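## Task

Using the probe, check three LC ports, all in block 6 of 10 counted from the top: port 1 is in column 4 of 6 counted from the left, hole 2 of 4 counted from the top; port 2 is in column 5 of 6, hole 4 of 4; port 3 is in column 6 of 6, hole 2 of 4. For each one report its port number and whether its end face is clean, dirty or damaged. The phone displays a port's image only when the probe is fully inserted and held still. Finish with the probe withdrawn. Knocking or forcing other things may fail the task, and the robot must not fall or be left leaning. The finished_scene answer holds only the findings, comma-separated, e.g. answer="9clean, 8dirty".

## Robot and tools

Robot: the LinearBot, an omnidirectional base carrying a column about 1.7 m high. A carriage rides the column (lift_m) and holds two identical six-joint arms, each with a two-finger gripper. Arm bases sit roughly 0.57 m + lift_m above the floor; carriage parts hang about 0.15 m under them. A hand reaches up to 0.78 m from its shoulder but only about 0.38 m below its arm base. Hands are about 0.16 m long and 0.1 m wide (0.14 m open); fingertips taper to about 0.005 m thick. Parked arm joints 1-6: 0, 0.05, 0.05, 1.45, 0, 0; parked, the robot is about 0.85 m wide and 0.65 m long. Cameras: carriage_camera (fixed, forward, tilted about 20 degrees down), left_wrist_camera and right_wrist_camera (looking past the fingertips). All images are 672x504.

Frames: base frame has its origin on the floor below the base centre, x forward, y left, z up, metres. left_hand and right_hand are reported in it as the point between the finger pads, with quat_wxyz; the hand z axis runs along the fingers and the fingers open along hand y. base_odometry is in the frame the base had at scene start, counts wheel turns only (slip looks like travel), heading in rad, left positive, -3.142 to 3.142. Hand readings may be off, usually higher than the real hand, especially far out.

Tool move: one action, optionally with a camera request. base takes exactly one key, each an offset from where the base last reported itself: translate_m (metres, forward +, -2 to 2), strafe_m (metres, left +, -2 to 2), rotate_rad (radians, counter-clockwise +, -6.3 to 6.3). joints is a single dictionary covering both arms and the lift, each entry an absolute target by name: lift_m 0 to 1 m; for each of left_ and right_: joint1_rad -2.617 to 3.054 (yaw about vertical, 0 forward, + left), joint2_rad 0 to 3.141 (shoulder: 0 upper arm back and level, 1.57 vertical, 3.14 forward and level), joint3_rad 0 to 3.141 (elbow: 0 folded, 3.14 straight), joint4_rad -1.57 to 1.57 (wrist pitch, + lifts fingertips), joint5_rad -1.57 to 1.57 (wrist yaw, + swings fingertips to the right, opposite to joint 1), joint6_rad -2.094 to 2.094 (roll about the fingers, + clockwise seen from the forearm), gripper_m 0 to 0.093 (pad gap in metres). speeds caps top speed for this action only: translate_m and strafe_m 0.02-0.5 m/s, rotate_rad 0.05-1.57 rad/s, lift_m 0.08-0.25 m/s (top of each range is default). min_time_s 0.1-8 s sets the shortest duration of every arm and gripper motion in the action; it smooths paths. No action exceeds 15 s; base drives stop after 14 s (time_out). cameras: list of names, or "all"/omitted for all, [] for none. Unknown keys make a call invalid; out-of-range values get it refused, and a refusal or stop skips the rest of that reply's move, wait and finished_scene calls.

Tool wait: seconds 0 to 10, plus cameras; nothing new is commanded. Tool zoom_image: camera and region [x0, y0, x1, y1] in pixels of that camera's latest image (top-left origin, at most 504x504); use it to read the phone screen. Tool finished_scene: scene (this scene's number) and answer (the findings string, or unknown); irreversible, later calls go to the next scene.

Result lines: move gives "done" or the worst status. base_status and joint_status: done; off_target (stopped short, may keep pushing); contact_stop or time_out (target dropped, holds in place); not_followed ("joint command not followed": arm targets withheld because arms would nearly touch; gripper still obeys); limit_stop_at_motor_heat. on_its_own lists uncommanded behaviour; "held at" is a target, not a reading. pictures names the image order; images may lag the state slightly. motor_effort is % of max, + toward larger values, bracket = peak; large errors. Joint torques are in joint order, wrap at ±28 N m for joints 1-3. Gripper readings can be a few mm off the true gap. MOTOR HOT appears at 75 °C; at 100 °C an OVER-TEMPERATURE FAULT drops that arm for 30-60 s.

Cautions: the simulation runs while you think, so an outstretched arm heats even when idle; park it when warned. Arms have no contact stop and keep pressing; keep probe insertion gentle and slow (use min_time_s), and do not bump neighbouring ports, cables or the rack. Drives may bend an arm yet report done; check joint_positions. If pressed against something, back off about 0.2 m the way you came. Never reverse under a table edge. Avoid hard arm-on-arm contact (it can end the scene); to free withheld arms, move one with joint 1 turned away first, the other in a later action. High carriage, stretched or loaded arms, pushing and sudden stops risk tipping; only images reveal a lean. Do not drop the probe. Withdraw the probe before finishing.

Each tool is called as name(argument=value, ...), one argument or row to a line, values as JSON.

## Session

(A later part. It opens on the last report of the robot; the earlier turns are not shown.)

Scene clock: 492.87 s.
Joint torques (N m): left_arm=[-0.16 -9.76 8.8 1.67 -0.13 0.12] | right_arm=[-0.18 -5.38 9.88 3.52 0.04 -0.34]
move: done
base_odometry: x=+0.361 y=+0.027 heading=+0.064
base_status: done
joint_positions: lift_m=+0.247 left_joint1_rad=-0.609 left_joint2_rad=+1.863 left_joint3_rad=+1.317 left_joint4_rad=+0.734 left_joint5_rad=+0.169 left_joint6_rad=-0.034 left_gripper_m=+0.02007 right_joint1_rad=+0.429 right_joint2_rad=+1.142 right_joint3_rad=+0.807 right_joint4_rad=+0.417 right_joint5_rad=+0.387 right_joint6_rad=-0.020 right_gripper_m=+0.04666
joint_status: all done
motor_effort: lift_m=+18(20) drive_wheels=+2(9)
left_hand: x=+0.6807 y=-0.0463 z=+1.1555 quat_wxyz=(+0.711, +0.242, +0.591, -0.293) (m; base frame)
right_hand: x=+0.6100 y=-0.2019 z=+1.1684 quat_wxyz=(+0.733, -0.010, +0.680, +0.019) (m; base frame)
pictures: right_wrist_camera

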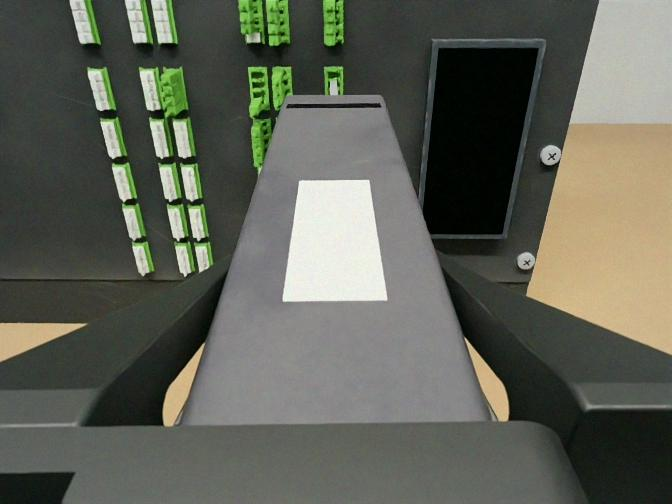

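move(
  joints={"lift_m": 0.2446, "right_joint5_rad": 0.376},
  speeds={"lift_m": 0.08},
  cameras=["right_wrist_camera","left_wrist_camera"],
)

zoom_image(
  camera="right_wrist_camera",
  region=[322, 66, 352, 96],
)

Scene clock: 508.60 s.
Joint torques (N m): left_arm=[-0.13 -9.77 8.95 1.69 -0.07 0.12] | right_arm=[-0.43 -5.15 9.81 3.41 -0.04 -0.26]
move: done
base_odometry: x=+0.361 y=+0.027 heading=+0.064
base_status: not commanded
joint_positions: lift_m=+0.245 left_joint1_rad=-0.609 left_joint2_rad=+1.863 left_joint3_rad=+1.317 left_joint4_rad=+0.733 left_joint5_rad=+0.169 left_joint6_rad=-0.034 left_gripper_m=+0.02007 right_joint1_rad=+0.429 right_joint2_rad=+1.142 right_joint3_rad=+0.807 right_joint4_rad=+0.416 right_joint5_rad=+0.386 right_joint6_rad=-0.020 right_gripper_m=+0.04666
joint_status: all done
motor_effort: lift_m=+18(20) drive_wheels=+3(3)
left_hand: x=+0.6808 y=-0.0464 z=+1.1535 quat_wxyz=(+0.711, +0.242, +0.591, -0.293) (m; base frame)
right_hand: x=+0.6100 y=-0.2017 z=+1.1664 quat_wxyz=(+0.733, -0.011, +0.680, +0.019) (m; base frame)
pictures: left_wrist_camera, right_wrist_camera

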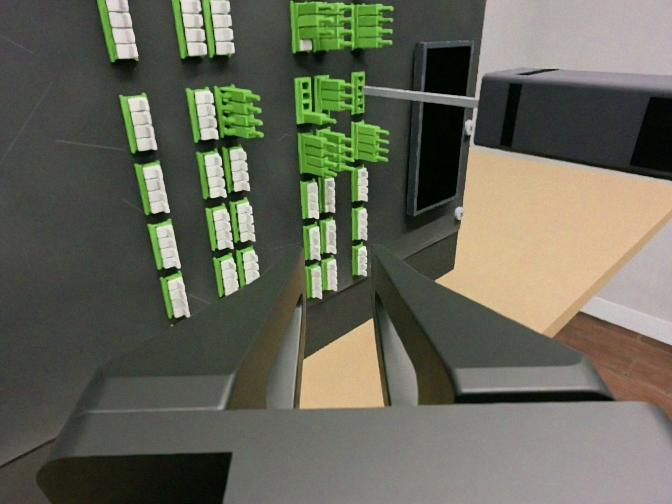

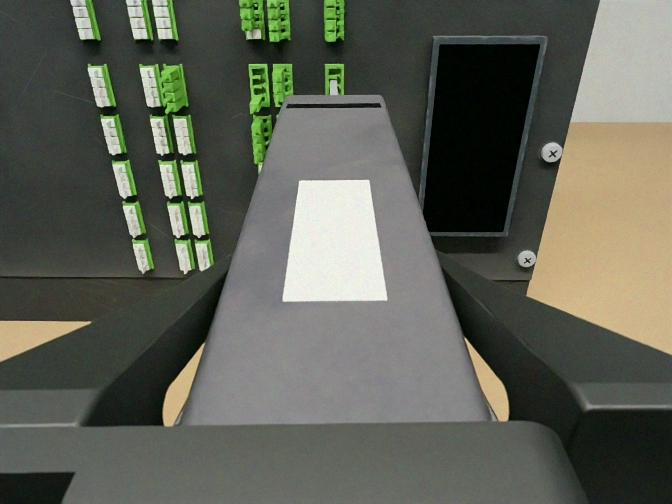

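Scaled by 16.800 from the camera's 672x504 image, which has a finer 960x720 frame.

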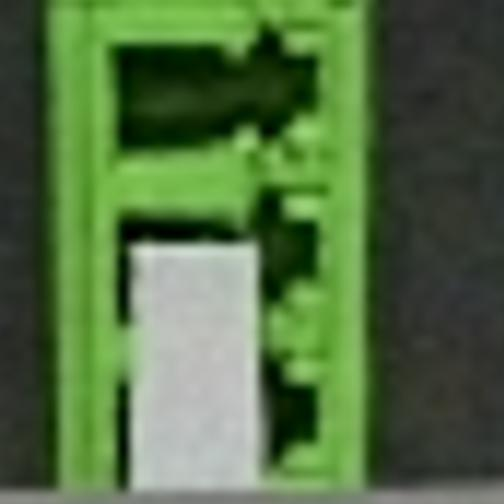

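move(
  joints={"right_joint5_rad": 0.3755},
  cameras=["right_wrist_camera"],
)

zoom_image(
  camera="right_wrist_camera",
  region=[322, 66, 352, 96],
)

Scene clock: 512.10 s.
Joint torques (N m): left_arm=[-0.13 -9.92 9.02 1.69 -0.12 0.06] | right_arm=[-0.36 -5.18 9.98 3.47 0 -0.29]
move: done
base_odometry: x=+0.361 y=+0.027 heading=+0.064
base_status: not commanded
joint_positions: lift_m=+0.245 left_joint1_rad=-0.609 left_joint2_rad=+1.863 left_joint3_rad=+1.317 left_joint4_rad=+0.733 left_joint5_rad=+0.169 left_joint6_rad=-0.034 left_gripper_m=+0.02007 right_joint1_rad=+0.429 right_joint2_rad=+1.142 right_joint3_rad=+0.807 right_joint4_rad=+0.416 right_joint5_rad=+0.385 right_joint6_rad=-0.020 right_gripper_m=+0.04666
joint_status: all done
motor_effort: lift_m=+19(20) drive_wheels=+2(3)
left_hand: x=+0.6808 y=-0.0464 z=+1.1535 quat_wxyz=(+0.711, +0.242, +0.591, -0.293) (m; base frame)
right_hand: x=+0.6100 y=-0.2016 z=+1.1664 quat_wxyz=(+0.733, -0.011, +0.680, +0.020) (m; base frame)
pictures: right_wrist_camera

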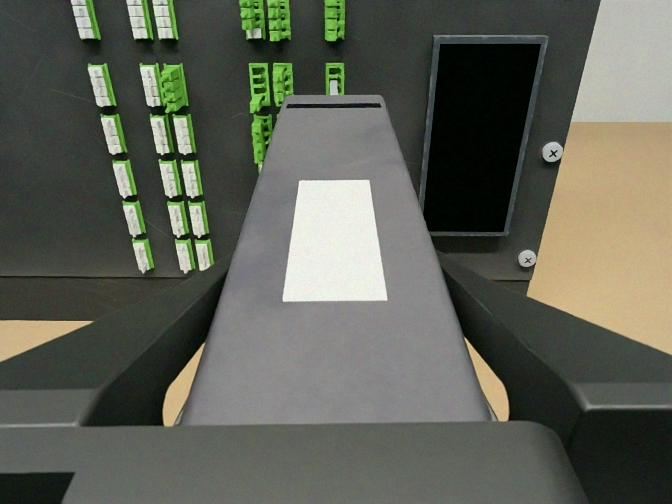

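Scaled by 16.800 from the camera's 672x504 image, which has a finer 960x720 frame.

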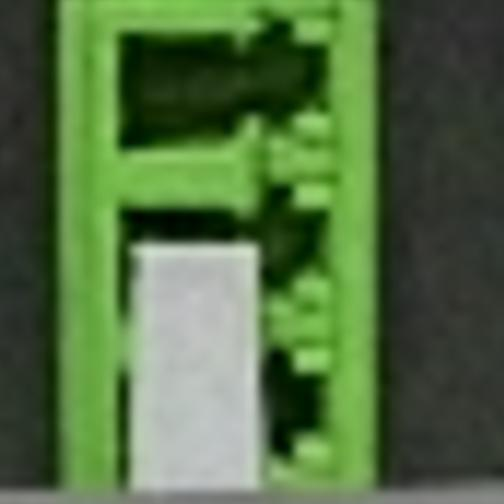

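move(
  joints={"right_joint5_rad": 0.3742},
  cameras=["right_wrist_camera"],
)

zoom_image(
  camera="right_wrist_camera",
  region=[322, 66, 352, 96],
)

Scene clock: 514.77 s.
Joint torques (N m): left_arm=[-0.38 -9.77 8.73 1.71 -0.06 0.12] | right_arm=[-0.54 -5.33 9.89 3.46 -0.07 -0.29]
move: done
base_odometry: x=+0.361 y=+0.027 heading=+0.064
base_status: not commanded
joint_positions: lift_m=+0.245 left_joint1_rad=-0.609 left_joint2_rad=+1.863 left_joint3_rad=+1.317 left_joint4_rad=+0.733 left_joint5_rad=+0.169 left_joint6_rad=-0.034 left_gripper_m=+0.02007 right_joint1_rad=+0.429 right_joint2_rad=+1.142 right_joint3_rad=+0.807 right_joint4_rad=+0.416 right_joint5_rad=+0.384 right_joint6_rad=-0.020 right_gripper_m=+0.04666
joint_status: all done
motor_effort: lift_m=+19(20) drive_wheels=+2(3)
left_hand: x=+0.6808 y=-0.0464 z=+1.1535 quat_wxyz=(+0.711, +0.242, +0.591, -0.293) (m; base frame)
right_hand: x=+0.6100 y=-0.2014 z=+1.1664 quat_wxyz=(+0.733, -0.011, +0.680, +0.020) (m; base frame)
pictures: right_wrist_camera

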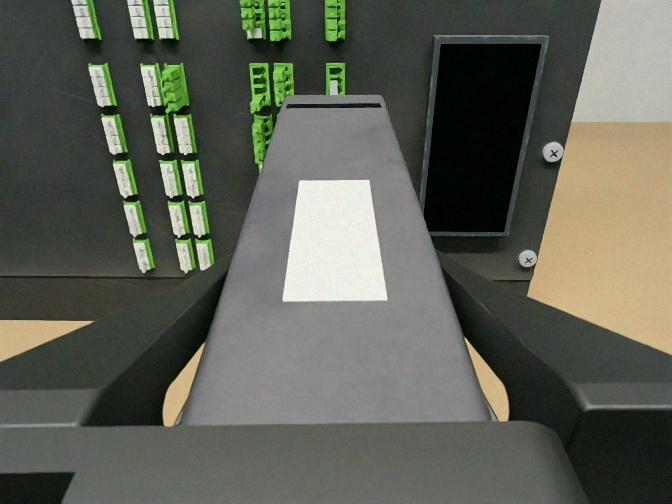

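Scaled by 16.800 from the camera's 672x504 image, which has a finer 960x720 frame.

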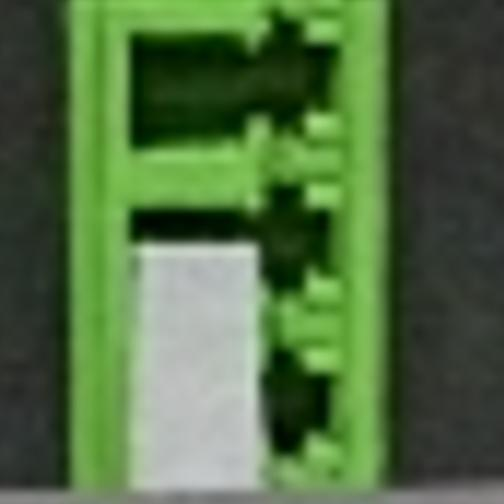

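move(
  joints={"right_joint5_rad": 0.384},
  base={"translate_m": 0.0015},
  speeds={"translate_m": 0.02},
  cameras=["right_wrist_camera"],
)

zoom_image(
  camera="right_wrist_camera",
  region=[322, 66, 352, 96],
)

Scene clock: 519.47 s.
Joint torques (N m): left_arm=[-0.29 -9.77 8.99 1.67 -0.12 0.1] | right_arm=[-0.31 -5.31 9.76 3.47 0.03 -0.31]
move: done
base_odometry: x=+0.363 y=+0.027 heading=+0.064
base_status: done
joint_positions: lift_m=+0.245 left_joint1_rad=-0.609 left_joint2_rad=+1.863 left_joint3_rad=+1.317 left_joint4_rad=+0.734 left_joint5_rad=+0.169 left_joint6_rad=-0.034 left_gripper_m=+0.02007 right_joint1_rad=+0.429 right_joint2_rad=+1.142 right_joint3_rad=+0.807 right_joint4_rad=+0.417 right_joint5_rad=+0.383 right_joint6_rad=-0.020 right_gripper_m=+0.04666
joint_status: all done
motor_effort: lift_m=+19(21) drive_wheels=+2(8)
left_hand: x=+0.6807 y=-0.0463 z=+1.1537 quat_wxyz=(+0.711, +0.242, +0.591, -0.293) (m; base frame)
right_hand: x=+0.6099 y=-0.2013 z=+1.1667 quat_wxyz=(+0.733, -0.011, +0.680, +0.020) (m; base frame)
pictures: right_wrist_camera

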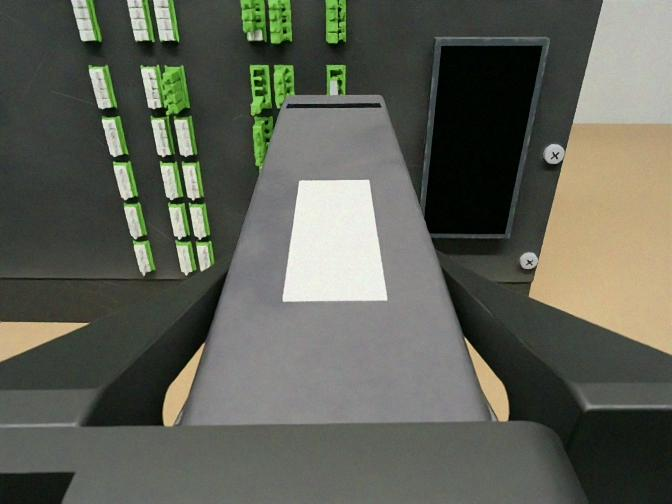

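Scaled by 16.800 from the camera's 672x504 image, which has a finer 960x720 frame.

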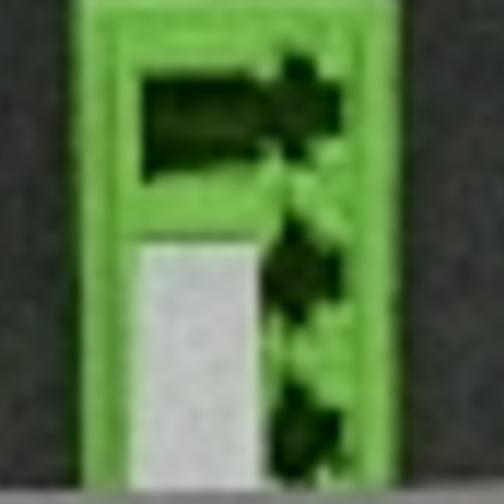

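move(
  joints={"lift_m": 0.2441},
  speeds={"lift_m": 0.08},
  cameras=["right_wrist_camera"],
)

zoom_image(
  camera="right_wrist_camera",
  region=[322, 66, 352, 96],
)

Scene clock: 522.67 s.
Joint torques (N m): left_arm=[-0.13 -9.69 8.75 1.74 -0.1 0.11] | right_arm=[-0.35 -5.44 10.03 3.44 0.14 -0.24]
move: done
base_odometry: x=+0.363 y=+0.027 heading=+0.064
base_status: not commanded
joint_positions: lift_m=+0.244 left_joint1_rad=-0.609 left_joint2_rad=+1.863 left_joint3_rad=+1.317 left_joint4_rad=+0.734 left_joint5_rad=+0.169 left_joint6_rad=-0.034 left_gripper_m=+0.02007 right_joint1_rad=+0.429 right_joint2_rad=+1.142 right_joint3_rad=+0.807 right_joint4_rad=+0.417 right_joint5_rad=+0.383 right_joint6_rad=-0.020 right_gripper_m=+0.04666
joint_status: all done
motor_effort: lift_m=+18(21) drive_wheels=+2(4)
left_hand: x=+0.6807 y=-0.0463 z=+1.1532 quat_wxyz=(+0.711, +0.242, +0.591, -0.293) (m; base frame)
right_hand: x=+0.6100 y=-0.2013 z=+1.1661 quat_wxyz=(+0.733, -0.011, +0.680, +0.020) (m; base frame)
pictures: right_wrist_camera

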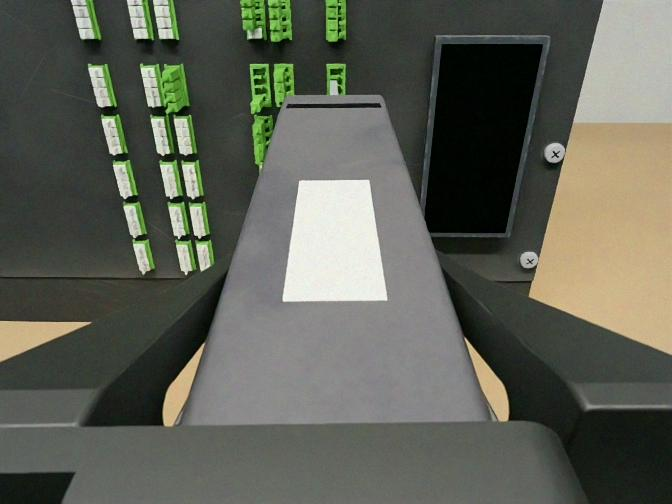

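Scaled by 16.800 from the camera's 672x504 image, which has a finer 960x720 frame.

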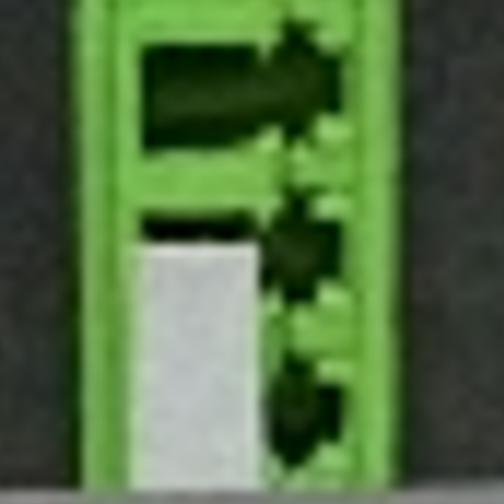

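move(
  base={"translate_m": 0.0008},
  speeds={"translate_m": 0.02},
  cameras=["right_wrist_camera"],
)

zoom_image(
  camera="right_wrist_camera",
  region=[322, 66, 352, 96],
)

Scene clock: 530.60 s.
Joint torques (N m): left_arm=[-0.21 -9.7 8.79 1.69 -0.09 0.11] | right_arm=[-0.47 -5.55 9.84 3.46 0.07 -0.27]
move: done
base_odometry: x=+0.364 y=+0.027 heading=+0.064
base_status: done
joint_positions: lift_m=+0.244 left_joint1_rad=-0.609 left_joint2_rad=+1.863 left_joint3_rad=+1.317 left_joint4_rad=+0.734 left_joint5_rad=+0.169 left_joint6_rad=-0.034 left_gripper_m=+0.02007 right_joint1_rad=+0.429 right_joint2_rad=+1.142 right_joint3_rad=+0.807 right_joint4_rad=+0.417 right_joint5_rad=+0.383 right_joint6_rad=-0.020 right_gripper_m=+0.04666
joint_status: not commanded
motor_effort: lift_m=+19(20) drive_wheels=+0(4)
left_hand: x=+0.6807 y=-0.0463 z=+1.1533 quat_wxyz=(+0.711, +0.242, +0.591, -0.293) (m; base frame)
right_hand: x=+0.6099 y=-0.2013 z=+1.1662 quat_wxyz=(+0.733, -0.011, +0.680, +0.020) (m; base frame)
pictures: right_wrist_camera

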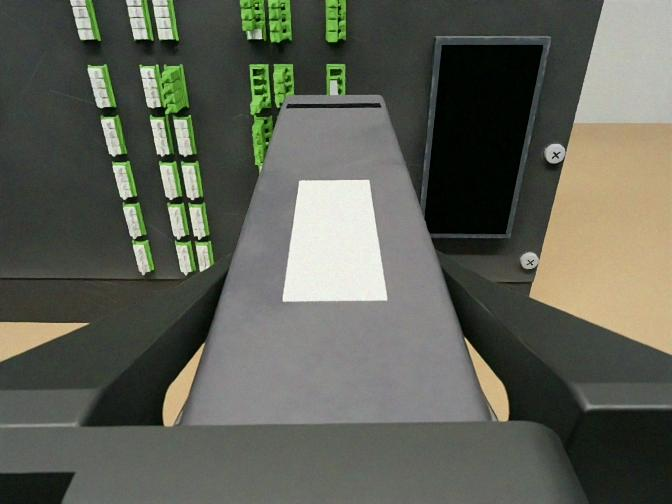

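Scaled by 16.800 from the camera's 672x504 image, which has a finer 960x720 frame.

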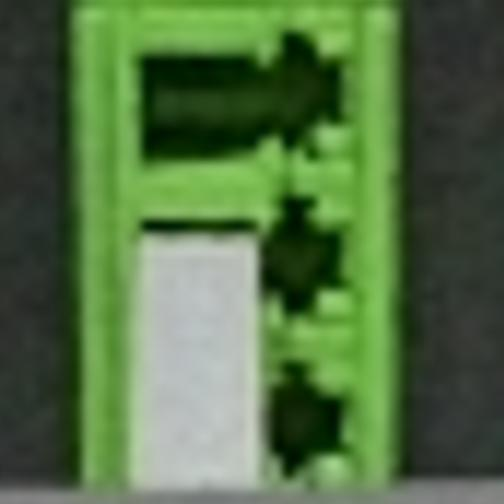

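move(
  base={"translate_m": 0.0022},
  speeds={"translate_m": 0.02},
  cameras=["right_wrist_camera"],
)

zoom_image(
  camera="right_wrist_camera",
  region=[322, 66, 352, 96],
)

Scene clock: 536.43 s.
Joint torques (N m): left_arm=[-0.23 -9.78 8.96 1.74 -0.1 0.09] | right_arm=[-0.29 -5.33 9.94 3.47 0.08 -0.33]
move: done
base_odometry: x=+0.366 y=+0.027 heading=+0.064
base_status: done
joint_positions: lift_m=+0.244 left_joint1_rad=-0.609 left_joint2_rad=+1.863 left_joint3_rad=+1.317 left_joint4_rad=+0.734 left_joint5_rad=+0.169 left_joint6_rad=-0.034 left_gripper_m=+0.02007 right_joint1_rad=+0.429 right_joint2_rad=+1.142 right_joint3_rad=+0.807 right_joint4_rad=+0.419 right_joint5_rad=+0.384 right_joint6_rad=-0.020 right_gripper_m=+0.04666
joint_status: not commanded
motor_effort: lift_m=+19(20) drive_wheels=+1(8)
left_hand: x=+0.6807 y=-0.0463 z=+1.1534 quat_wxyz=(+0.711, +0.242, +0.591, -0.293) (m; base frame)
right_hand: x=+0.6099 y=-0.2014 z=+1.1666 quat_wxyz=(+0.734, -0.011, +0.679, +0.020) (m; base frame)
pictures: right_wrist_camera

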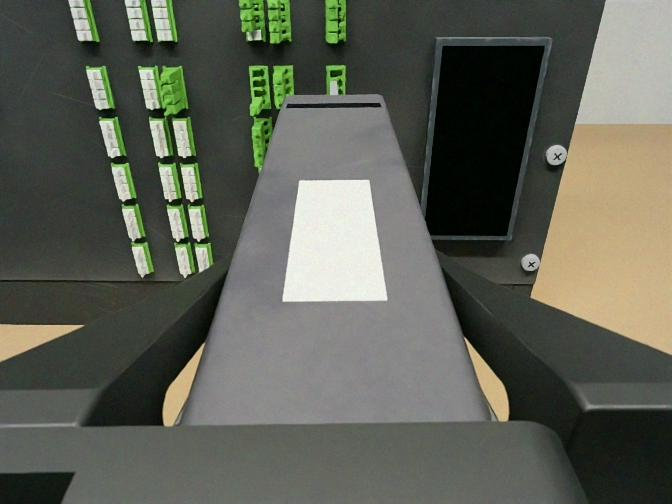

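Scaled by 16.800 from the camera's 672x504 image, which has a finer 960x720 frame.

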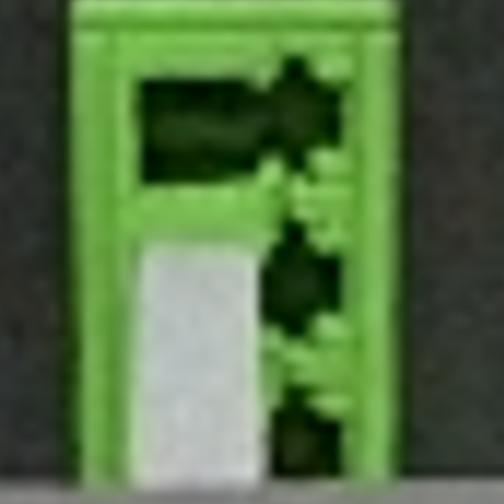

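move(
  base={"translate_m": -0.0025},
  speeds={"translate_m": 0.02},
  cameras=[],
)

move(
  joints={"lift_m": 0.2434},
  speeds={"lift_m": 0.08},
  cameras=["right_wrist_camera"],
)

zoom_image(
  camera="right_wrist_camera",
  region=[322, 66, 352, 96],
)

Scene clock: 539.57 s.
Joint torques (N m): left_arm=[-0.32 -9.69 8.88 1.67 -0.06 0.07] | right_arm=[-0.34 -5.14 9.96 3.37 0.06 -0.28]
move: done
base_odometry: x=+0.363 y=+0.027 heading=+0.064
base_status: done
joint_positions: lift_m=+0.244 left_joint1_rad=-0.610 left_joint2_rad=+1.863 left_joint3_rad=+1.317 left_joint4_rad=+0.734 left_joint5_rad=+0.169 left_joint6_rad=-0.034 left_gripper_m=+0.02007 right_joint1_rad=+0.429 right_joint2_rad=+1.142 right_joint3_rad=+0.807 right_joint4_rad=+0.418 right_joint5_rad=+0.384 right_joint6_rad=-0.020 right_gripper_m=+0.04666
joint_status: not commanded
motor_effort: lift_m=+18(20) drive_wheels=+0(9)
left_hand: x=+0.6803 y=-0.0468 z=+1.1534 quat_wxyz=(+0.711, +0.243, +0.591, -0.294) (m; base frame)
right_hand: x=+0.6099 y=-0.2014 z=+1.1664 quat_wxyz=(+0.733, -0.011, +0.679, +0.020) (m; base frame)
pictures: none
No camera images: "cameras" was empty.

Scene clock: 539.87 s.
Joint torques (N m): left_arm=[-0.2 -9.78 8.88 1.71 -0.1 0.05] | right_arm=[-0.4 -5.33 9.95 3.47 0.09 -0.28]
move: done
base_odometry: x=+0.363 y=+0.027 heading=+0.064
base_status: not commanded
joint_positions: lift_m=+0.244 left_joint1_rad=-0.610 left_joint2_rad=+1.863 left_joint3_rad=+1.317 left_joint4_rad=+0.734 left_joint5_rad=+0.169 left_joint6_rad=-0.034 left_gripper_m=+0.02007 right_joint1_rad=+0.429 right_joint2_rad=+1.142 right_joint3_rad=+0.807 right_joint4_rad=+0.416 right_joint5_rad=+0.384 right_joint6_rad=-0.020 right_gripper_m=+0.04666
joint_status: all done
motor_effort: lift_m=+20(22) drive_wheels=-1(4)
left_hand: x=+0.6803 y=-0.0469 z=+1.1525 quat_wxyz=(+0.711, +0.243, +0.591, -0.294) (m; base frame)
right_hand: x=+0.6100 y=-0.2014 z=+1.1652 quat_wxyz=(+0.733, -0.011, +0.680, +0.020) (m; base frame)
pictures: right_wrist_camera

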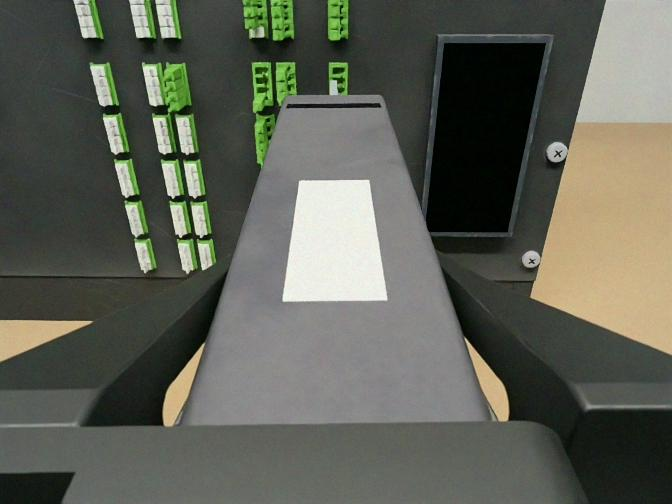

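Scaled by 16.800 from the camera's 672x504 image, which has a finer 960x720 frame.

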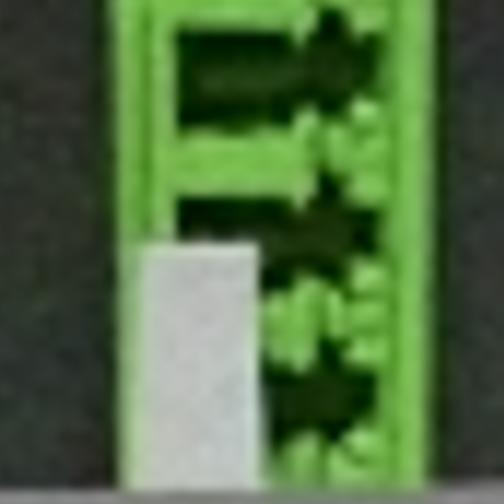

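move(
  joints={"right_joint5_rad": 0.3975},
  cameras=["right_wrist_camera"],
)

zoom_image(
  camera="right_wrist_camera",
  region=[322, 66, 352, 96],
)

Scene clock: 542.87 s.
Joint torques (N m): left_arm=[-0.17 -9.63 8.84 1.72 -0.17 0.09] | right_arm=[-0.27 -5.29 9.92 3.5 0.17 -0.3]
move: done
base_odometry: x=+0.363 y=+0.027 heading=+0.064
base_status: not commanded
joint_positions: lift_m=+0.244 left_joint1_rad=-0.610 left_joint2_rad=+1.863 left_joint3_rad=+1.317 left_joint4_rad=+0.734 left_joint5_rad=+0.169 left_joint6_rad=-0.034 left_gripper_m=+0.02007 right_joint1_rad=+0.429 right_joint2_rad=+1.142 right_joint3_rad=+0.807 right_joint4_rad=+0.416 right_joint5_rad=+0.389 right_joint6_rad=-0.020 right_gripper_m=+0.04666
joint_status: all done
motor_effort: lift_m=+19(19) drive_wheels=+1(4)
left_hand: x=+0.6803 y=-0.0469 z=+1.1525 quat_wxyz=(+0.711, +0.243, +0.591, -0.294) (m; base frame)
right_hand: x=+0.6100 y=-0.2023 z=+1.1652 quat_wxyz=(+0.733, -0.009, +0.680, +0.018) (m; base frame)
pictures: right_wrist_camera

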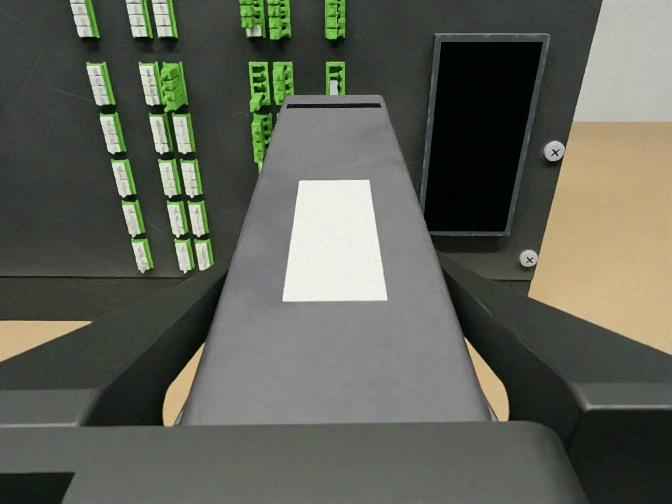

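Scaled by 16.800 from the camera's 672x504 image, which has a finer 960x720 frame.

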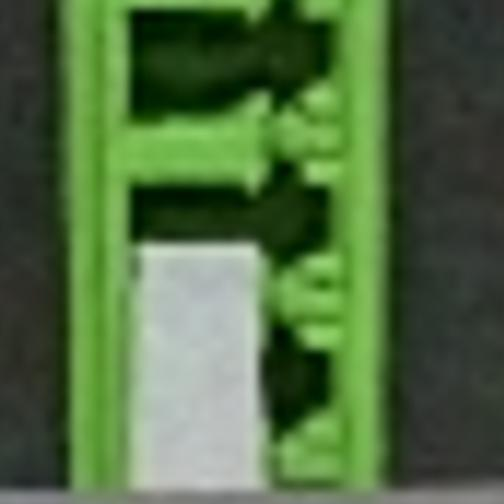

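move(
  joints={"right_joint5_rad": 0.389},
  base={"translate_m": 0.001},
  speeds={"translate_m": 0.02},
  cameras=["right_wrist_camera"],
)

zoom_image(
  camera="right_wrist_camera",
  region=[322, 66, 352, 96],
)

Scene clock: 546.57 s.
Joint torques (N m): left_arm=[-0.08 -9.62 8.85 1.69 -0.12 0.05] | right_arm=[-0.64 -5.07 9.87 3.45 0.05 -0.29]
move: done
base_odometry: x=+0.364 y=+0.027 heading=+0.064
base_status: done
joint_positions: lift_m=+0.244 left_joint1_rad=-0.610 left_joint2_rad=+1.863 left_joint3_rad=+1.317 left_joint4_rad=+0.734 left_joint5_rad=+0.169 left_joint6_rad=-0.034 left_gripper_m=+0.02007 right_joint1_rad=+0.429 right_joint2_rad=+1.141 right_joint3_rad=+0.807 right_joint4_rad=+0.416 right_joint5_rad=+0.392 right_joint6_rad=-0.020 right_gripper_m=+0.04666
joint_status: all done
motor_effort: lift_m=+18(20) drive_wheels=+1(8)
left_hand: x=+0.6803 y=-0.0469 z=+1.1525 quat_wxyz=(+0.711, +0.243, +0.591, -0.294) (m; base frame)
right_hand: x=+0.6098 y=-0.2029 z=+1.1656 quat_wxyz=(+0.733, -0.008, +0.680, +0.017) (m; base frame)
pictures: right_wrist_camera

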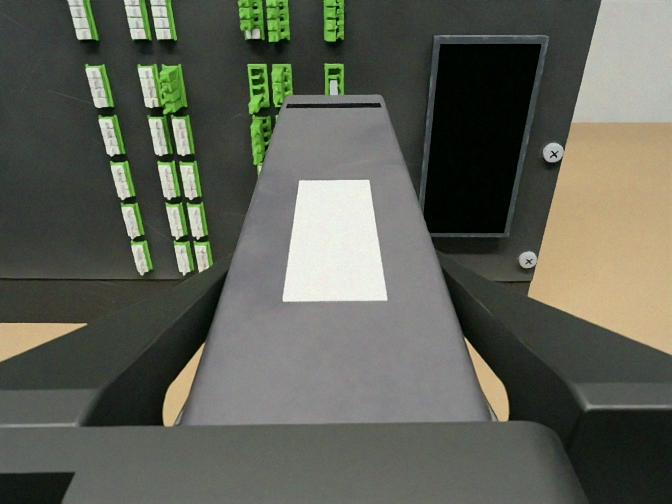

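Scaled by 16.800 from the camera's 672x504 image, which has a finer 960x720 frame.

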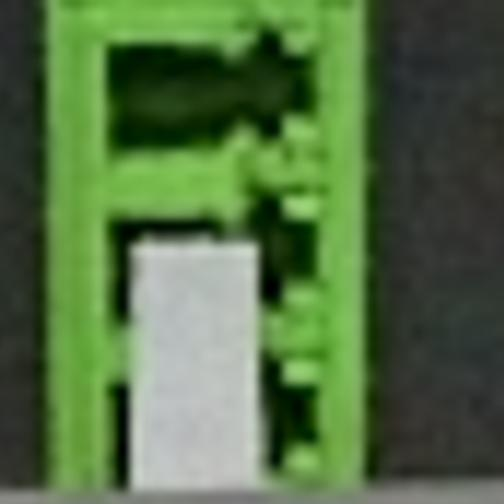

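move(
  joints={"right_joint5_rad": 0.3803},
  cameras=["right_wrist_camera"],
)

zoom_image(
  camera="right_wrist_camera",
  region=[322, 66, 352, 96],
)

Scene clock: 549.20 s.
Joint torques (N m): left_arm=[-0.24 -9.76 8.77 1.69 -0.11 0.11] | right_arm=[-0.32 -5.09 9.95 3.43 -0.1 -0.26]
move: done
base_odometry: x=+0.364 y=+0.027 heading=+0.064
base_status: not commanded
joint_positions: lift_m=+0.244 left_joint1_rad=-0.610 left_joint2_rad=+1.863 left_joint3_rad=+1.317 left_joint4_rad=+0.734 left_joint5_rad=+0.169 left_joint6_rad=-0.034 left_gripper_m=+0.02007 right_joint1_rad=+0.429 right_joint2_rad=+1.141 right_joint3_rad=+0.807 right_joint4_rad=+0.416 right_joint5_rad=+0.392 right_joint6_rad=-0.020 right_gripper_m=+0.04666
joint_status: all done
motor_effort: lift_m=+19(20) drive_wheels=+3(5)
left_hand: x=+0.6803 y=-0.0469 z=+1.1525 quat_wxyz=(+0.711, +0.243, +0.591, -0.294) (m; base frame)
right_hand: x=+0.6098 y=-0.2029 z=+1.1656 quat_wxyz=(+0.733, -0.008, +0.680, +0.017) (m; base frame)
pictures: right_wrist_camera

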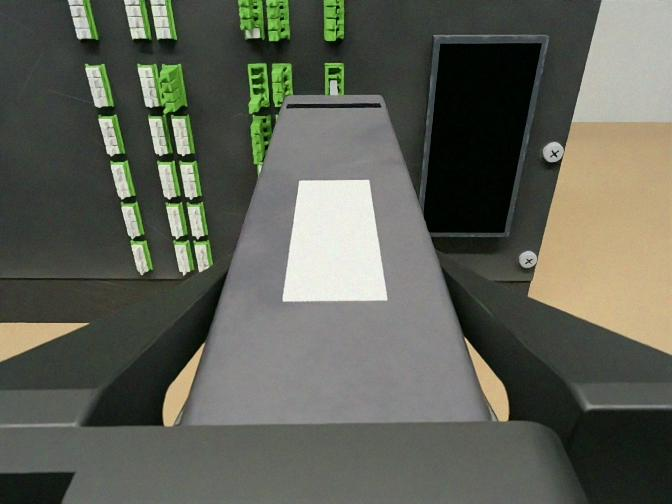

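Scaled by 16.800 from the camera's 672x504 image, which has a finer 960x720 frame.

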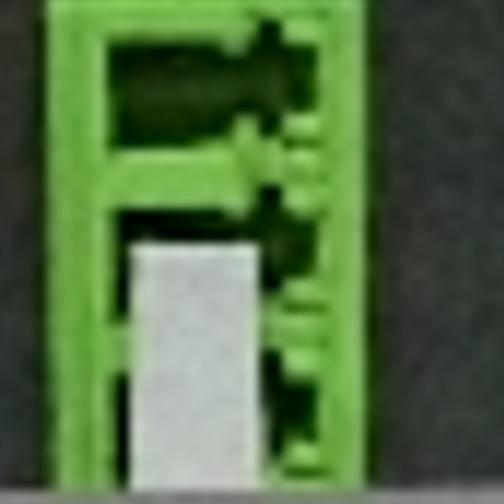

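Hasn't moved laterally; a little further.

move(
  joints={"right_joint5_rad": 0.379},
  cameras=["right_wrist_camera"],
)

zoom_image(
  camera="right_wrist_camera",
  region=[322, 66, 352, 96],
)

Scene clock: 552.37 s.
Joint torques (N m): left_arm=[-0.39 -9.76 8.79 1.72 -0.15 0.1] | right_arm=[-0.36 -5.2 9.95 3.47 -0.03 -0.33]
move: done
base_odometry: x=+0.364 y=+0.027 heading=+0.064
base_status: not commanded
joint_positions: lift_m=+0.244 left_joint1_rad=-0.610 left_joint2_rad=+1.863 left_joint3_rad=+1.317 left_joint4_rad=+0.734 left_joint5_rad=+0.169 left_joint6_rad=-0.034 left_gripper_m=+0.02007 right_joint1_rad=+0.429 right_joint2_rad=+1.141 right_joint3_rad=+0.807 right_joint4_rad=+0.416 right_joint5_rad=+0.392 right_joint6_rad=-0.020 right_gripper_m=+0.04666
joint_status: all done
motor_effort: lift_m=+18(20) drive_wheels=+3(5)
left_hand: x=+0.6803 y=-0.0469 z=+1.1525 quat_wxyz=(+0.711, +0.243, +0.591, -0.294) (m; base frame)
right_hand: x=+0.6098 y=-0.2029 z=+1.1656 quat_wxyz=(+0.733, -0.008, +0.680, +0.017) (m; base frame)
pictures: right_wrist_camera

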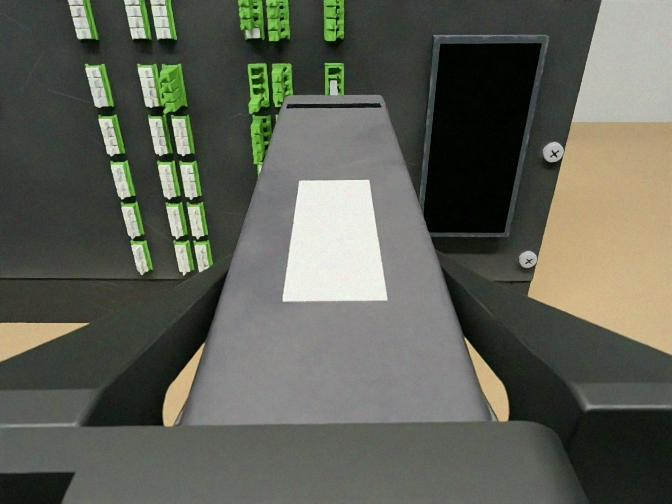

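Scaled by 16.800 from the camera's 672x504 image, which has a finer 960x720 frame.

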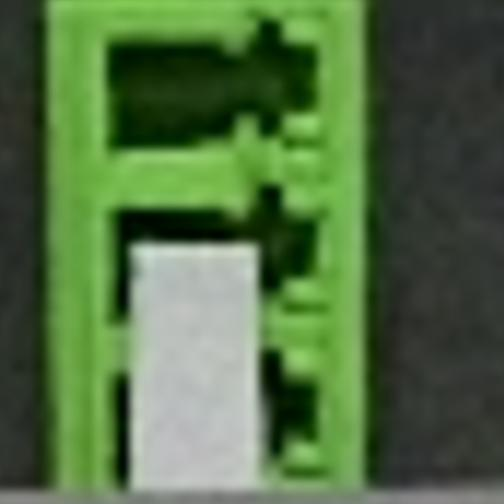

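move(
  joints={"right_joint5_rad": 0.377},
  cameras=["right_wrist_camera"],
)

zoom_image(
  camera="right_wrist_camera",
  region=[322, 66, 352, 96],
)

Scene clock: 554.47 s.
Joint torques (N m): left_arm=[-0.18 -9.74 9.16 1.67 -0.11 0.07] | right_arm=[-0.31 -5.05 10 3.44 -0.12 -0.28]
move: done
base_odometry: x=+0.364 y=+0.027 heading=+0.064
base_status: not commanded
joint_positions: lift_m=+0.244 left_joint1_rad=-0.610 left_joint2_rad=+1.863 left_joint3_rad=+1.317 left_joint4_rad=+0.734 left_joint5_rad=+0.169 left_joint6_rad=-0.034 left_gripper_m=+0.02007 right_joint1_rad=+0.429 right_joint2_rad=+1.141 right_joint3_rad=+0.807 right_joint4_rad=+0.416 right_joint5_rad=+0.391 right_joint6_rad=-0.020 right_gripper_m=+0.04666
joint_status: all done
motor_effort: lift_m=+17(20) drive_wheels=+3(4)
left_hand: x=+0.6803 y=-0.0469 z=+1.1525 quat_wxyz=(+0.711, +0.243, +0.591, -0.294) (m; base frame)
right_hand: x=+0.6098 y=-0.2028 z=+1.1656 quat_wxyz=(+0.733, -0.008, +0.680, +0.018) (m; base frame)
pictures: right_wrist_camera

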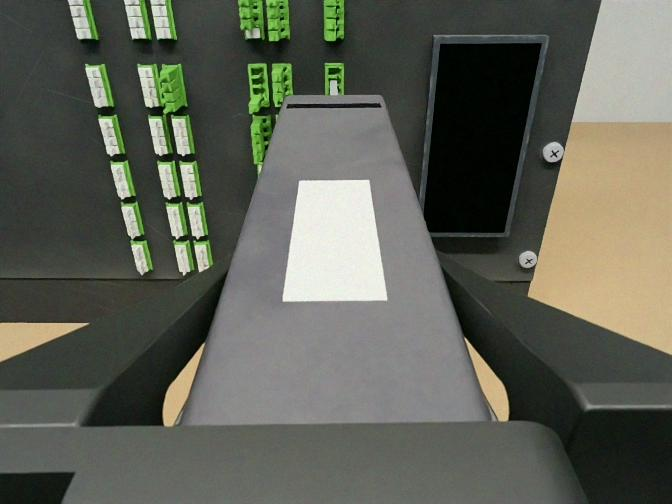

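Scaled by 16.800 from the camera's 672x504 image, which has a finer 960x720 frame.

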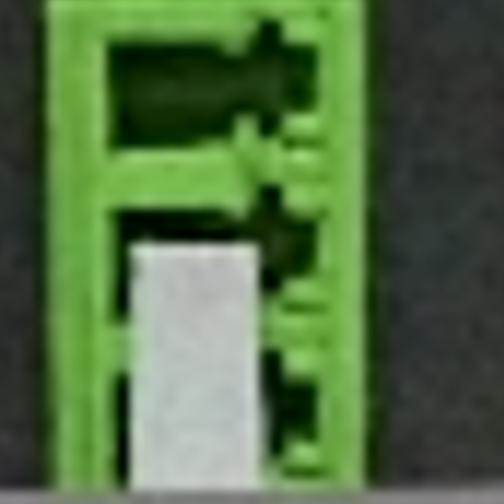

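move(
  base={"translate_m": -0.002},
  speeds={"translate_m": 0.02},
  cameras=["right_wrist_camera"],
)

zoom_image(
  camera="right_wrist_camera",
  region=[322, 66, 352, 96],
)

Scene clock: 558.00 s.
Joint torques (N m): left_arm=[-0.17 -9.61 9.02 1.66 -0.17 0.09] | right_arm=[-0.51 -4.83 10 3.45 -0.05 -0.3]
move: done
base_odometry: x=+0.362 y=+0.027 heading=+0.064
base_status: done
joint_positions: lift_m=+0.244 left_joint1_rad=-0.611 left_joint2_rad=+1.863 left_joint3_rad=+1.317 left_joint4_rad=+0.734 left_joint5_rad=+0.169 left_joint6_rad=-0.034 left_gripper_m=+0.02007 right_joint1_rad=+0.429 right_joint2_rad=+1.141 right_joint3_rad=+0.807 right_joint4_rad=+0.417 right_joint5_rad=+0.386 right_joint6_rad=-0.020 right_gripper_m=+0.04666
joint_status: not commanded
motor_effort: lift_m=+18(20) drive_wheels=-1(5)
left_hand: x=+0.6799 y=-0.0474 z=+1.1526 quat_wxyz=(+0.711, +0.243, +0.591, -0.294) (m; base frame)
right_hand: x=+0.6097 y=-0.2020 z=+1.1657 quat_wxyz=(+0.733, -0.010, +0.680, +0.019) (m; base frame)
pictures: right_wrist_camera

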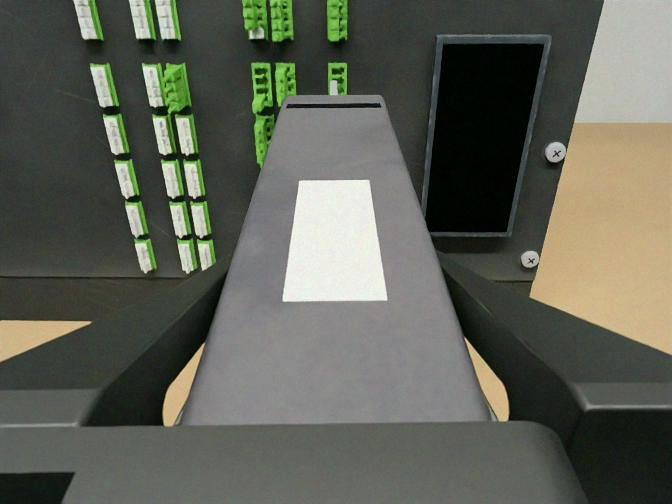

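Scaled by 16.800 from the camera's 672x504 image, which has a finer 960x720 frame.

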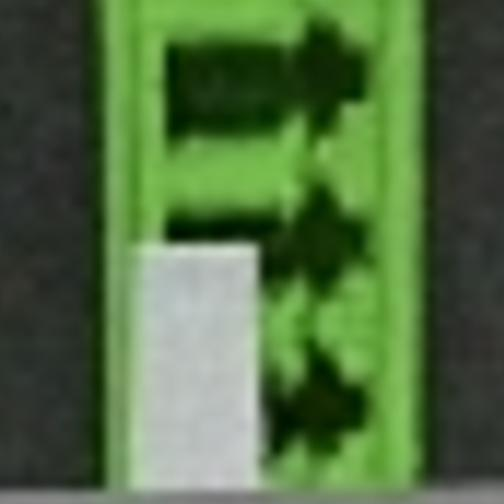

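move(
  base={"translate_m": -0.0015},
  joints={"right_joint5_rad": 0.3975, "lift_m": 0.244},
  speeds={"translate_m": 0.02, "lift_m": 0.08},
  cameras=["right_wrist_camera"],
)

zoom_image(
  camera="right_wrist_camera",
  region=[322, 66, 352, 96],
)

Scene clock: 564.20 s.
Joint torques (N m): left_arm=[0.14 -9.72 8.94 1.72 -0.09 0.1] | right_arm=[-0.38 -5.38 9.68 3.41 0.12 -0.3]
move: done
base_odometry: x=+0.361 y=+0.027 heading=+0.064
base_status: done
joint_positions: lift_m=+0.244 left_joint1_rad=-0.611 left_joint2_rad=+1.863 left_joint3_rad=+1.317 left_joint4_rad=+0.734 left_joint5_rad=+0.169 left_joint6_rad=-0.034 left_gripper_m=+0.02007 right_joint1_rad=+0.429 right_joint2_rad=+1.141 right_joint3_rad=+0.807 right_joint4_rad=+0.417 right_joint5_rad=+0.390 right_joint6_rad=-0.020 right_gripper_m=+0.04666
joint_status: all done
motor_effort: lift_m=+23(25) drive_wheels=+0(5)
left_hand: x=+0.6798 y=-0.0476 z=+1.1528 quat_wxyz=(+0.711, +0.243, +0.591, -0.294) (m; base frame)
right_hand: x=+0.6098 y=-0.2026 z=+1.1660 quat_wxyz=(+0.733, -0.009, +0.680, +0.018) (m; base frame)
pictures: right_wrist_camera

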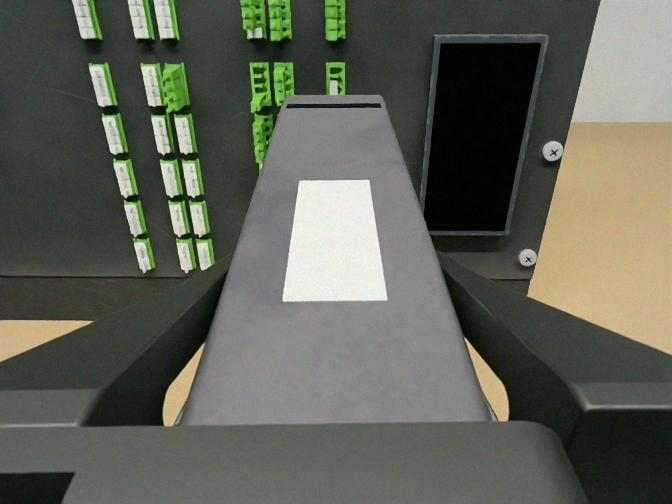

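Scaled by 16.800 from the camera's 672x504 image, which has a finer 960x720 frame.

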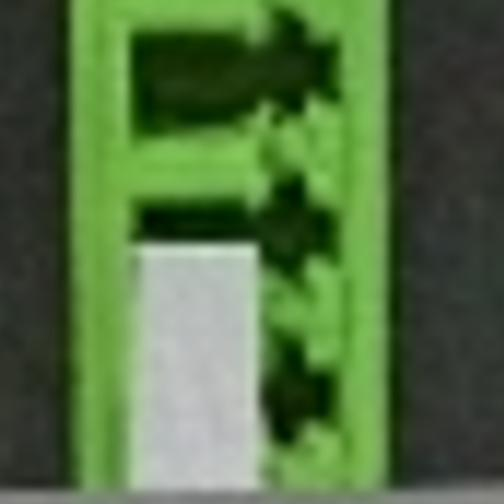

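move(
  base={"translate_m": 0.0015},
  speeds={"translate_m": 0.02},
  cameras=["right_wrist_camera"],
)

zoom_image(
  camera="right_wrist_camera",
  region=[322, 66, 352, 96],
)

Scene clock: 567.00 s.
Joint torques (N m): left_arm=[-0.12 -9.68 9.02 1.77 -0.12 0.11] | right_arm=[-0.43 -5.05 9.77 3.46 0.09 -0.28]
move: done
base_odometry: x=+0.362 y=+0.027 heading=+0.064
base_status: done
joint_positions: lift_m=+0.244 left_joint1_rad=-0.611 left_joint2_rad=+1.863 left_joint3_rad=+1.317 left_joint4_rad=+0.734 left_joint5_rad=+0.169 left_joint6_rad=-0.034 left_gripper_m=+0.02007 right_joint1_rad=+0.429 right_joint2_rad=+1.141 right_joint3_rad=+0.807 right_joint4_rad=+0.417 right_joint5_rad=+0.391 right_joint6_rad=-0.020 right_gripper_m=+0.04666
joint_status: not commanded
motor_effort: lift_m=+21(24) drive_wheels=+0(6)
left_hand: x=+0.6798 y=-0.0475 z=+1.1528 quat_wxyz=(+0.711, +0.243, +0.590, -0.294) (m; base frame)
right_hand: x=+0.6098 y=-0.2028 z=+1.1660 quat_wxyz=(+0.733, -0.008, +0.680, +0.018) (m; base frame)
pictures: right_wrist_camera

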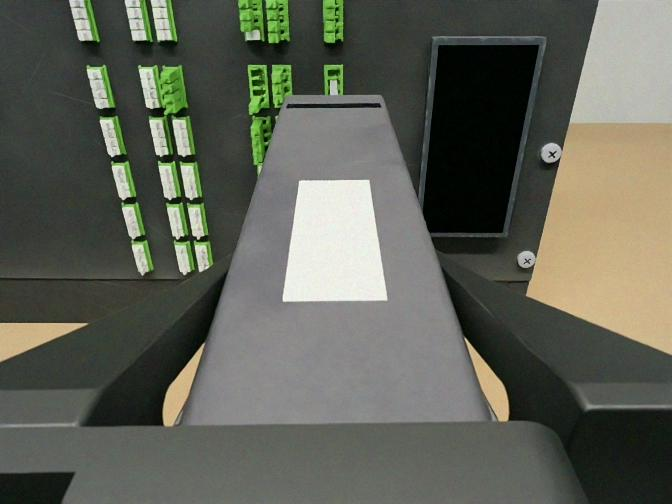

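Scaled by 16.800 from the camera's 672x504 image, which has a finer 960x720 frame.

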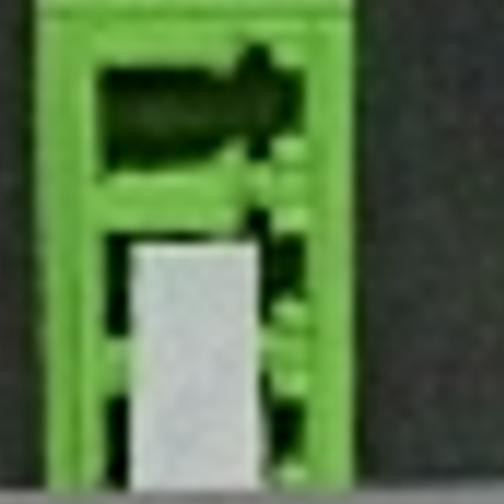

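move(
  joints={"right_joint5_rad": 0.3785},
  cameras=["right_wrist_camera"],
)

zoom_image(
  camera="right_wrist_camera",
  region=[322, 66, 352, 96],
)

Scene clock: 571.03 s.
Joint torques (N m): left_arm=[-0.27 -9.77 8.99 1.75 -0.1 0.1] | right_arm=[-0.42 -5.07 9.8 3.46 -0.07 -0.25]
move: done
base_odometry: x=+0.362 y=+0.027 heading=+0.064
base_status: not commanded
joint_positions: lift_m=+0.244 left_joint1_rad=-0.611 left_joint2_rad=+1.863 left_joint3_rad=+1.317 left_joint4_rad=+0.734 left_joint5_rad=+0.169 left_joint6_rad=-0.034 left_gripper_m=+0.02007 right_joint1_rad=+0.429 right_joint2_rad=+1.141 right_joint3_rad=+0.807 right_joint4_rad=+0.417 right_joint5_rad=+0.388 right_joint6_rad=-0.020 right_gripper_m=+0.04666
joint_status: all done
motor_effort: lift_m=+23(24) drive_wheels=+4(4)
left_hand: x=+0.6798 y=-0.0475 z=+1.1528 quat_wxyz=(+0.711, +0.243, +0.590, -0.294) (m; base frame)
right_hand: x=+0.6098 y=-0.2023 z=+1.1659 quat_wxyz=(+0.733, -0.009, +0.680, +0.019) (m; base frame)
pictures: right_wrist_camera

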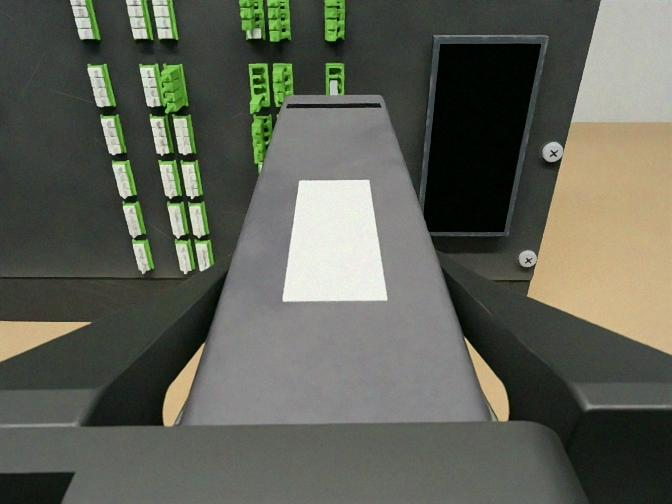

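Scaled by 16.800 from the camera's 672x504 image, which has a finer 960x720 frame.

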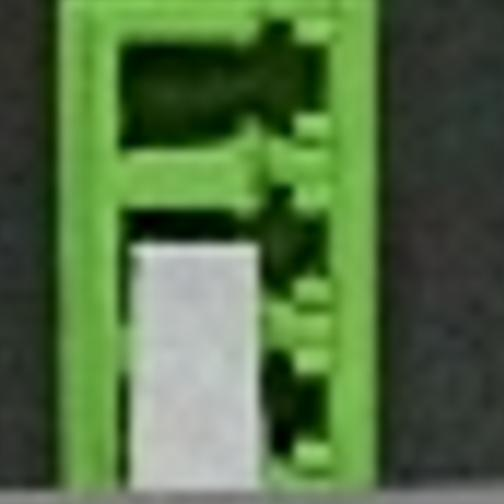

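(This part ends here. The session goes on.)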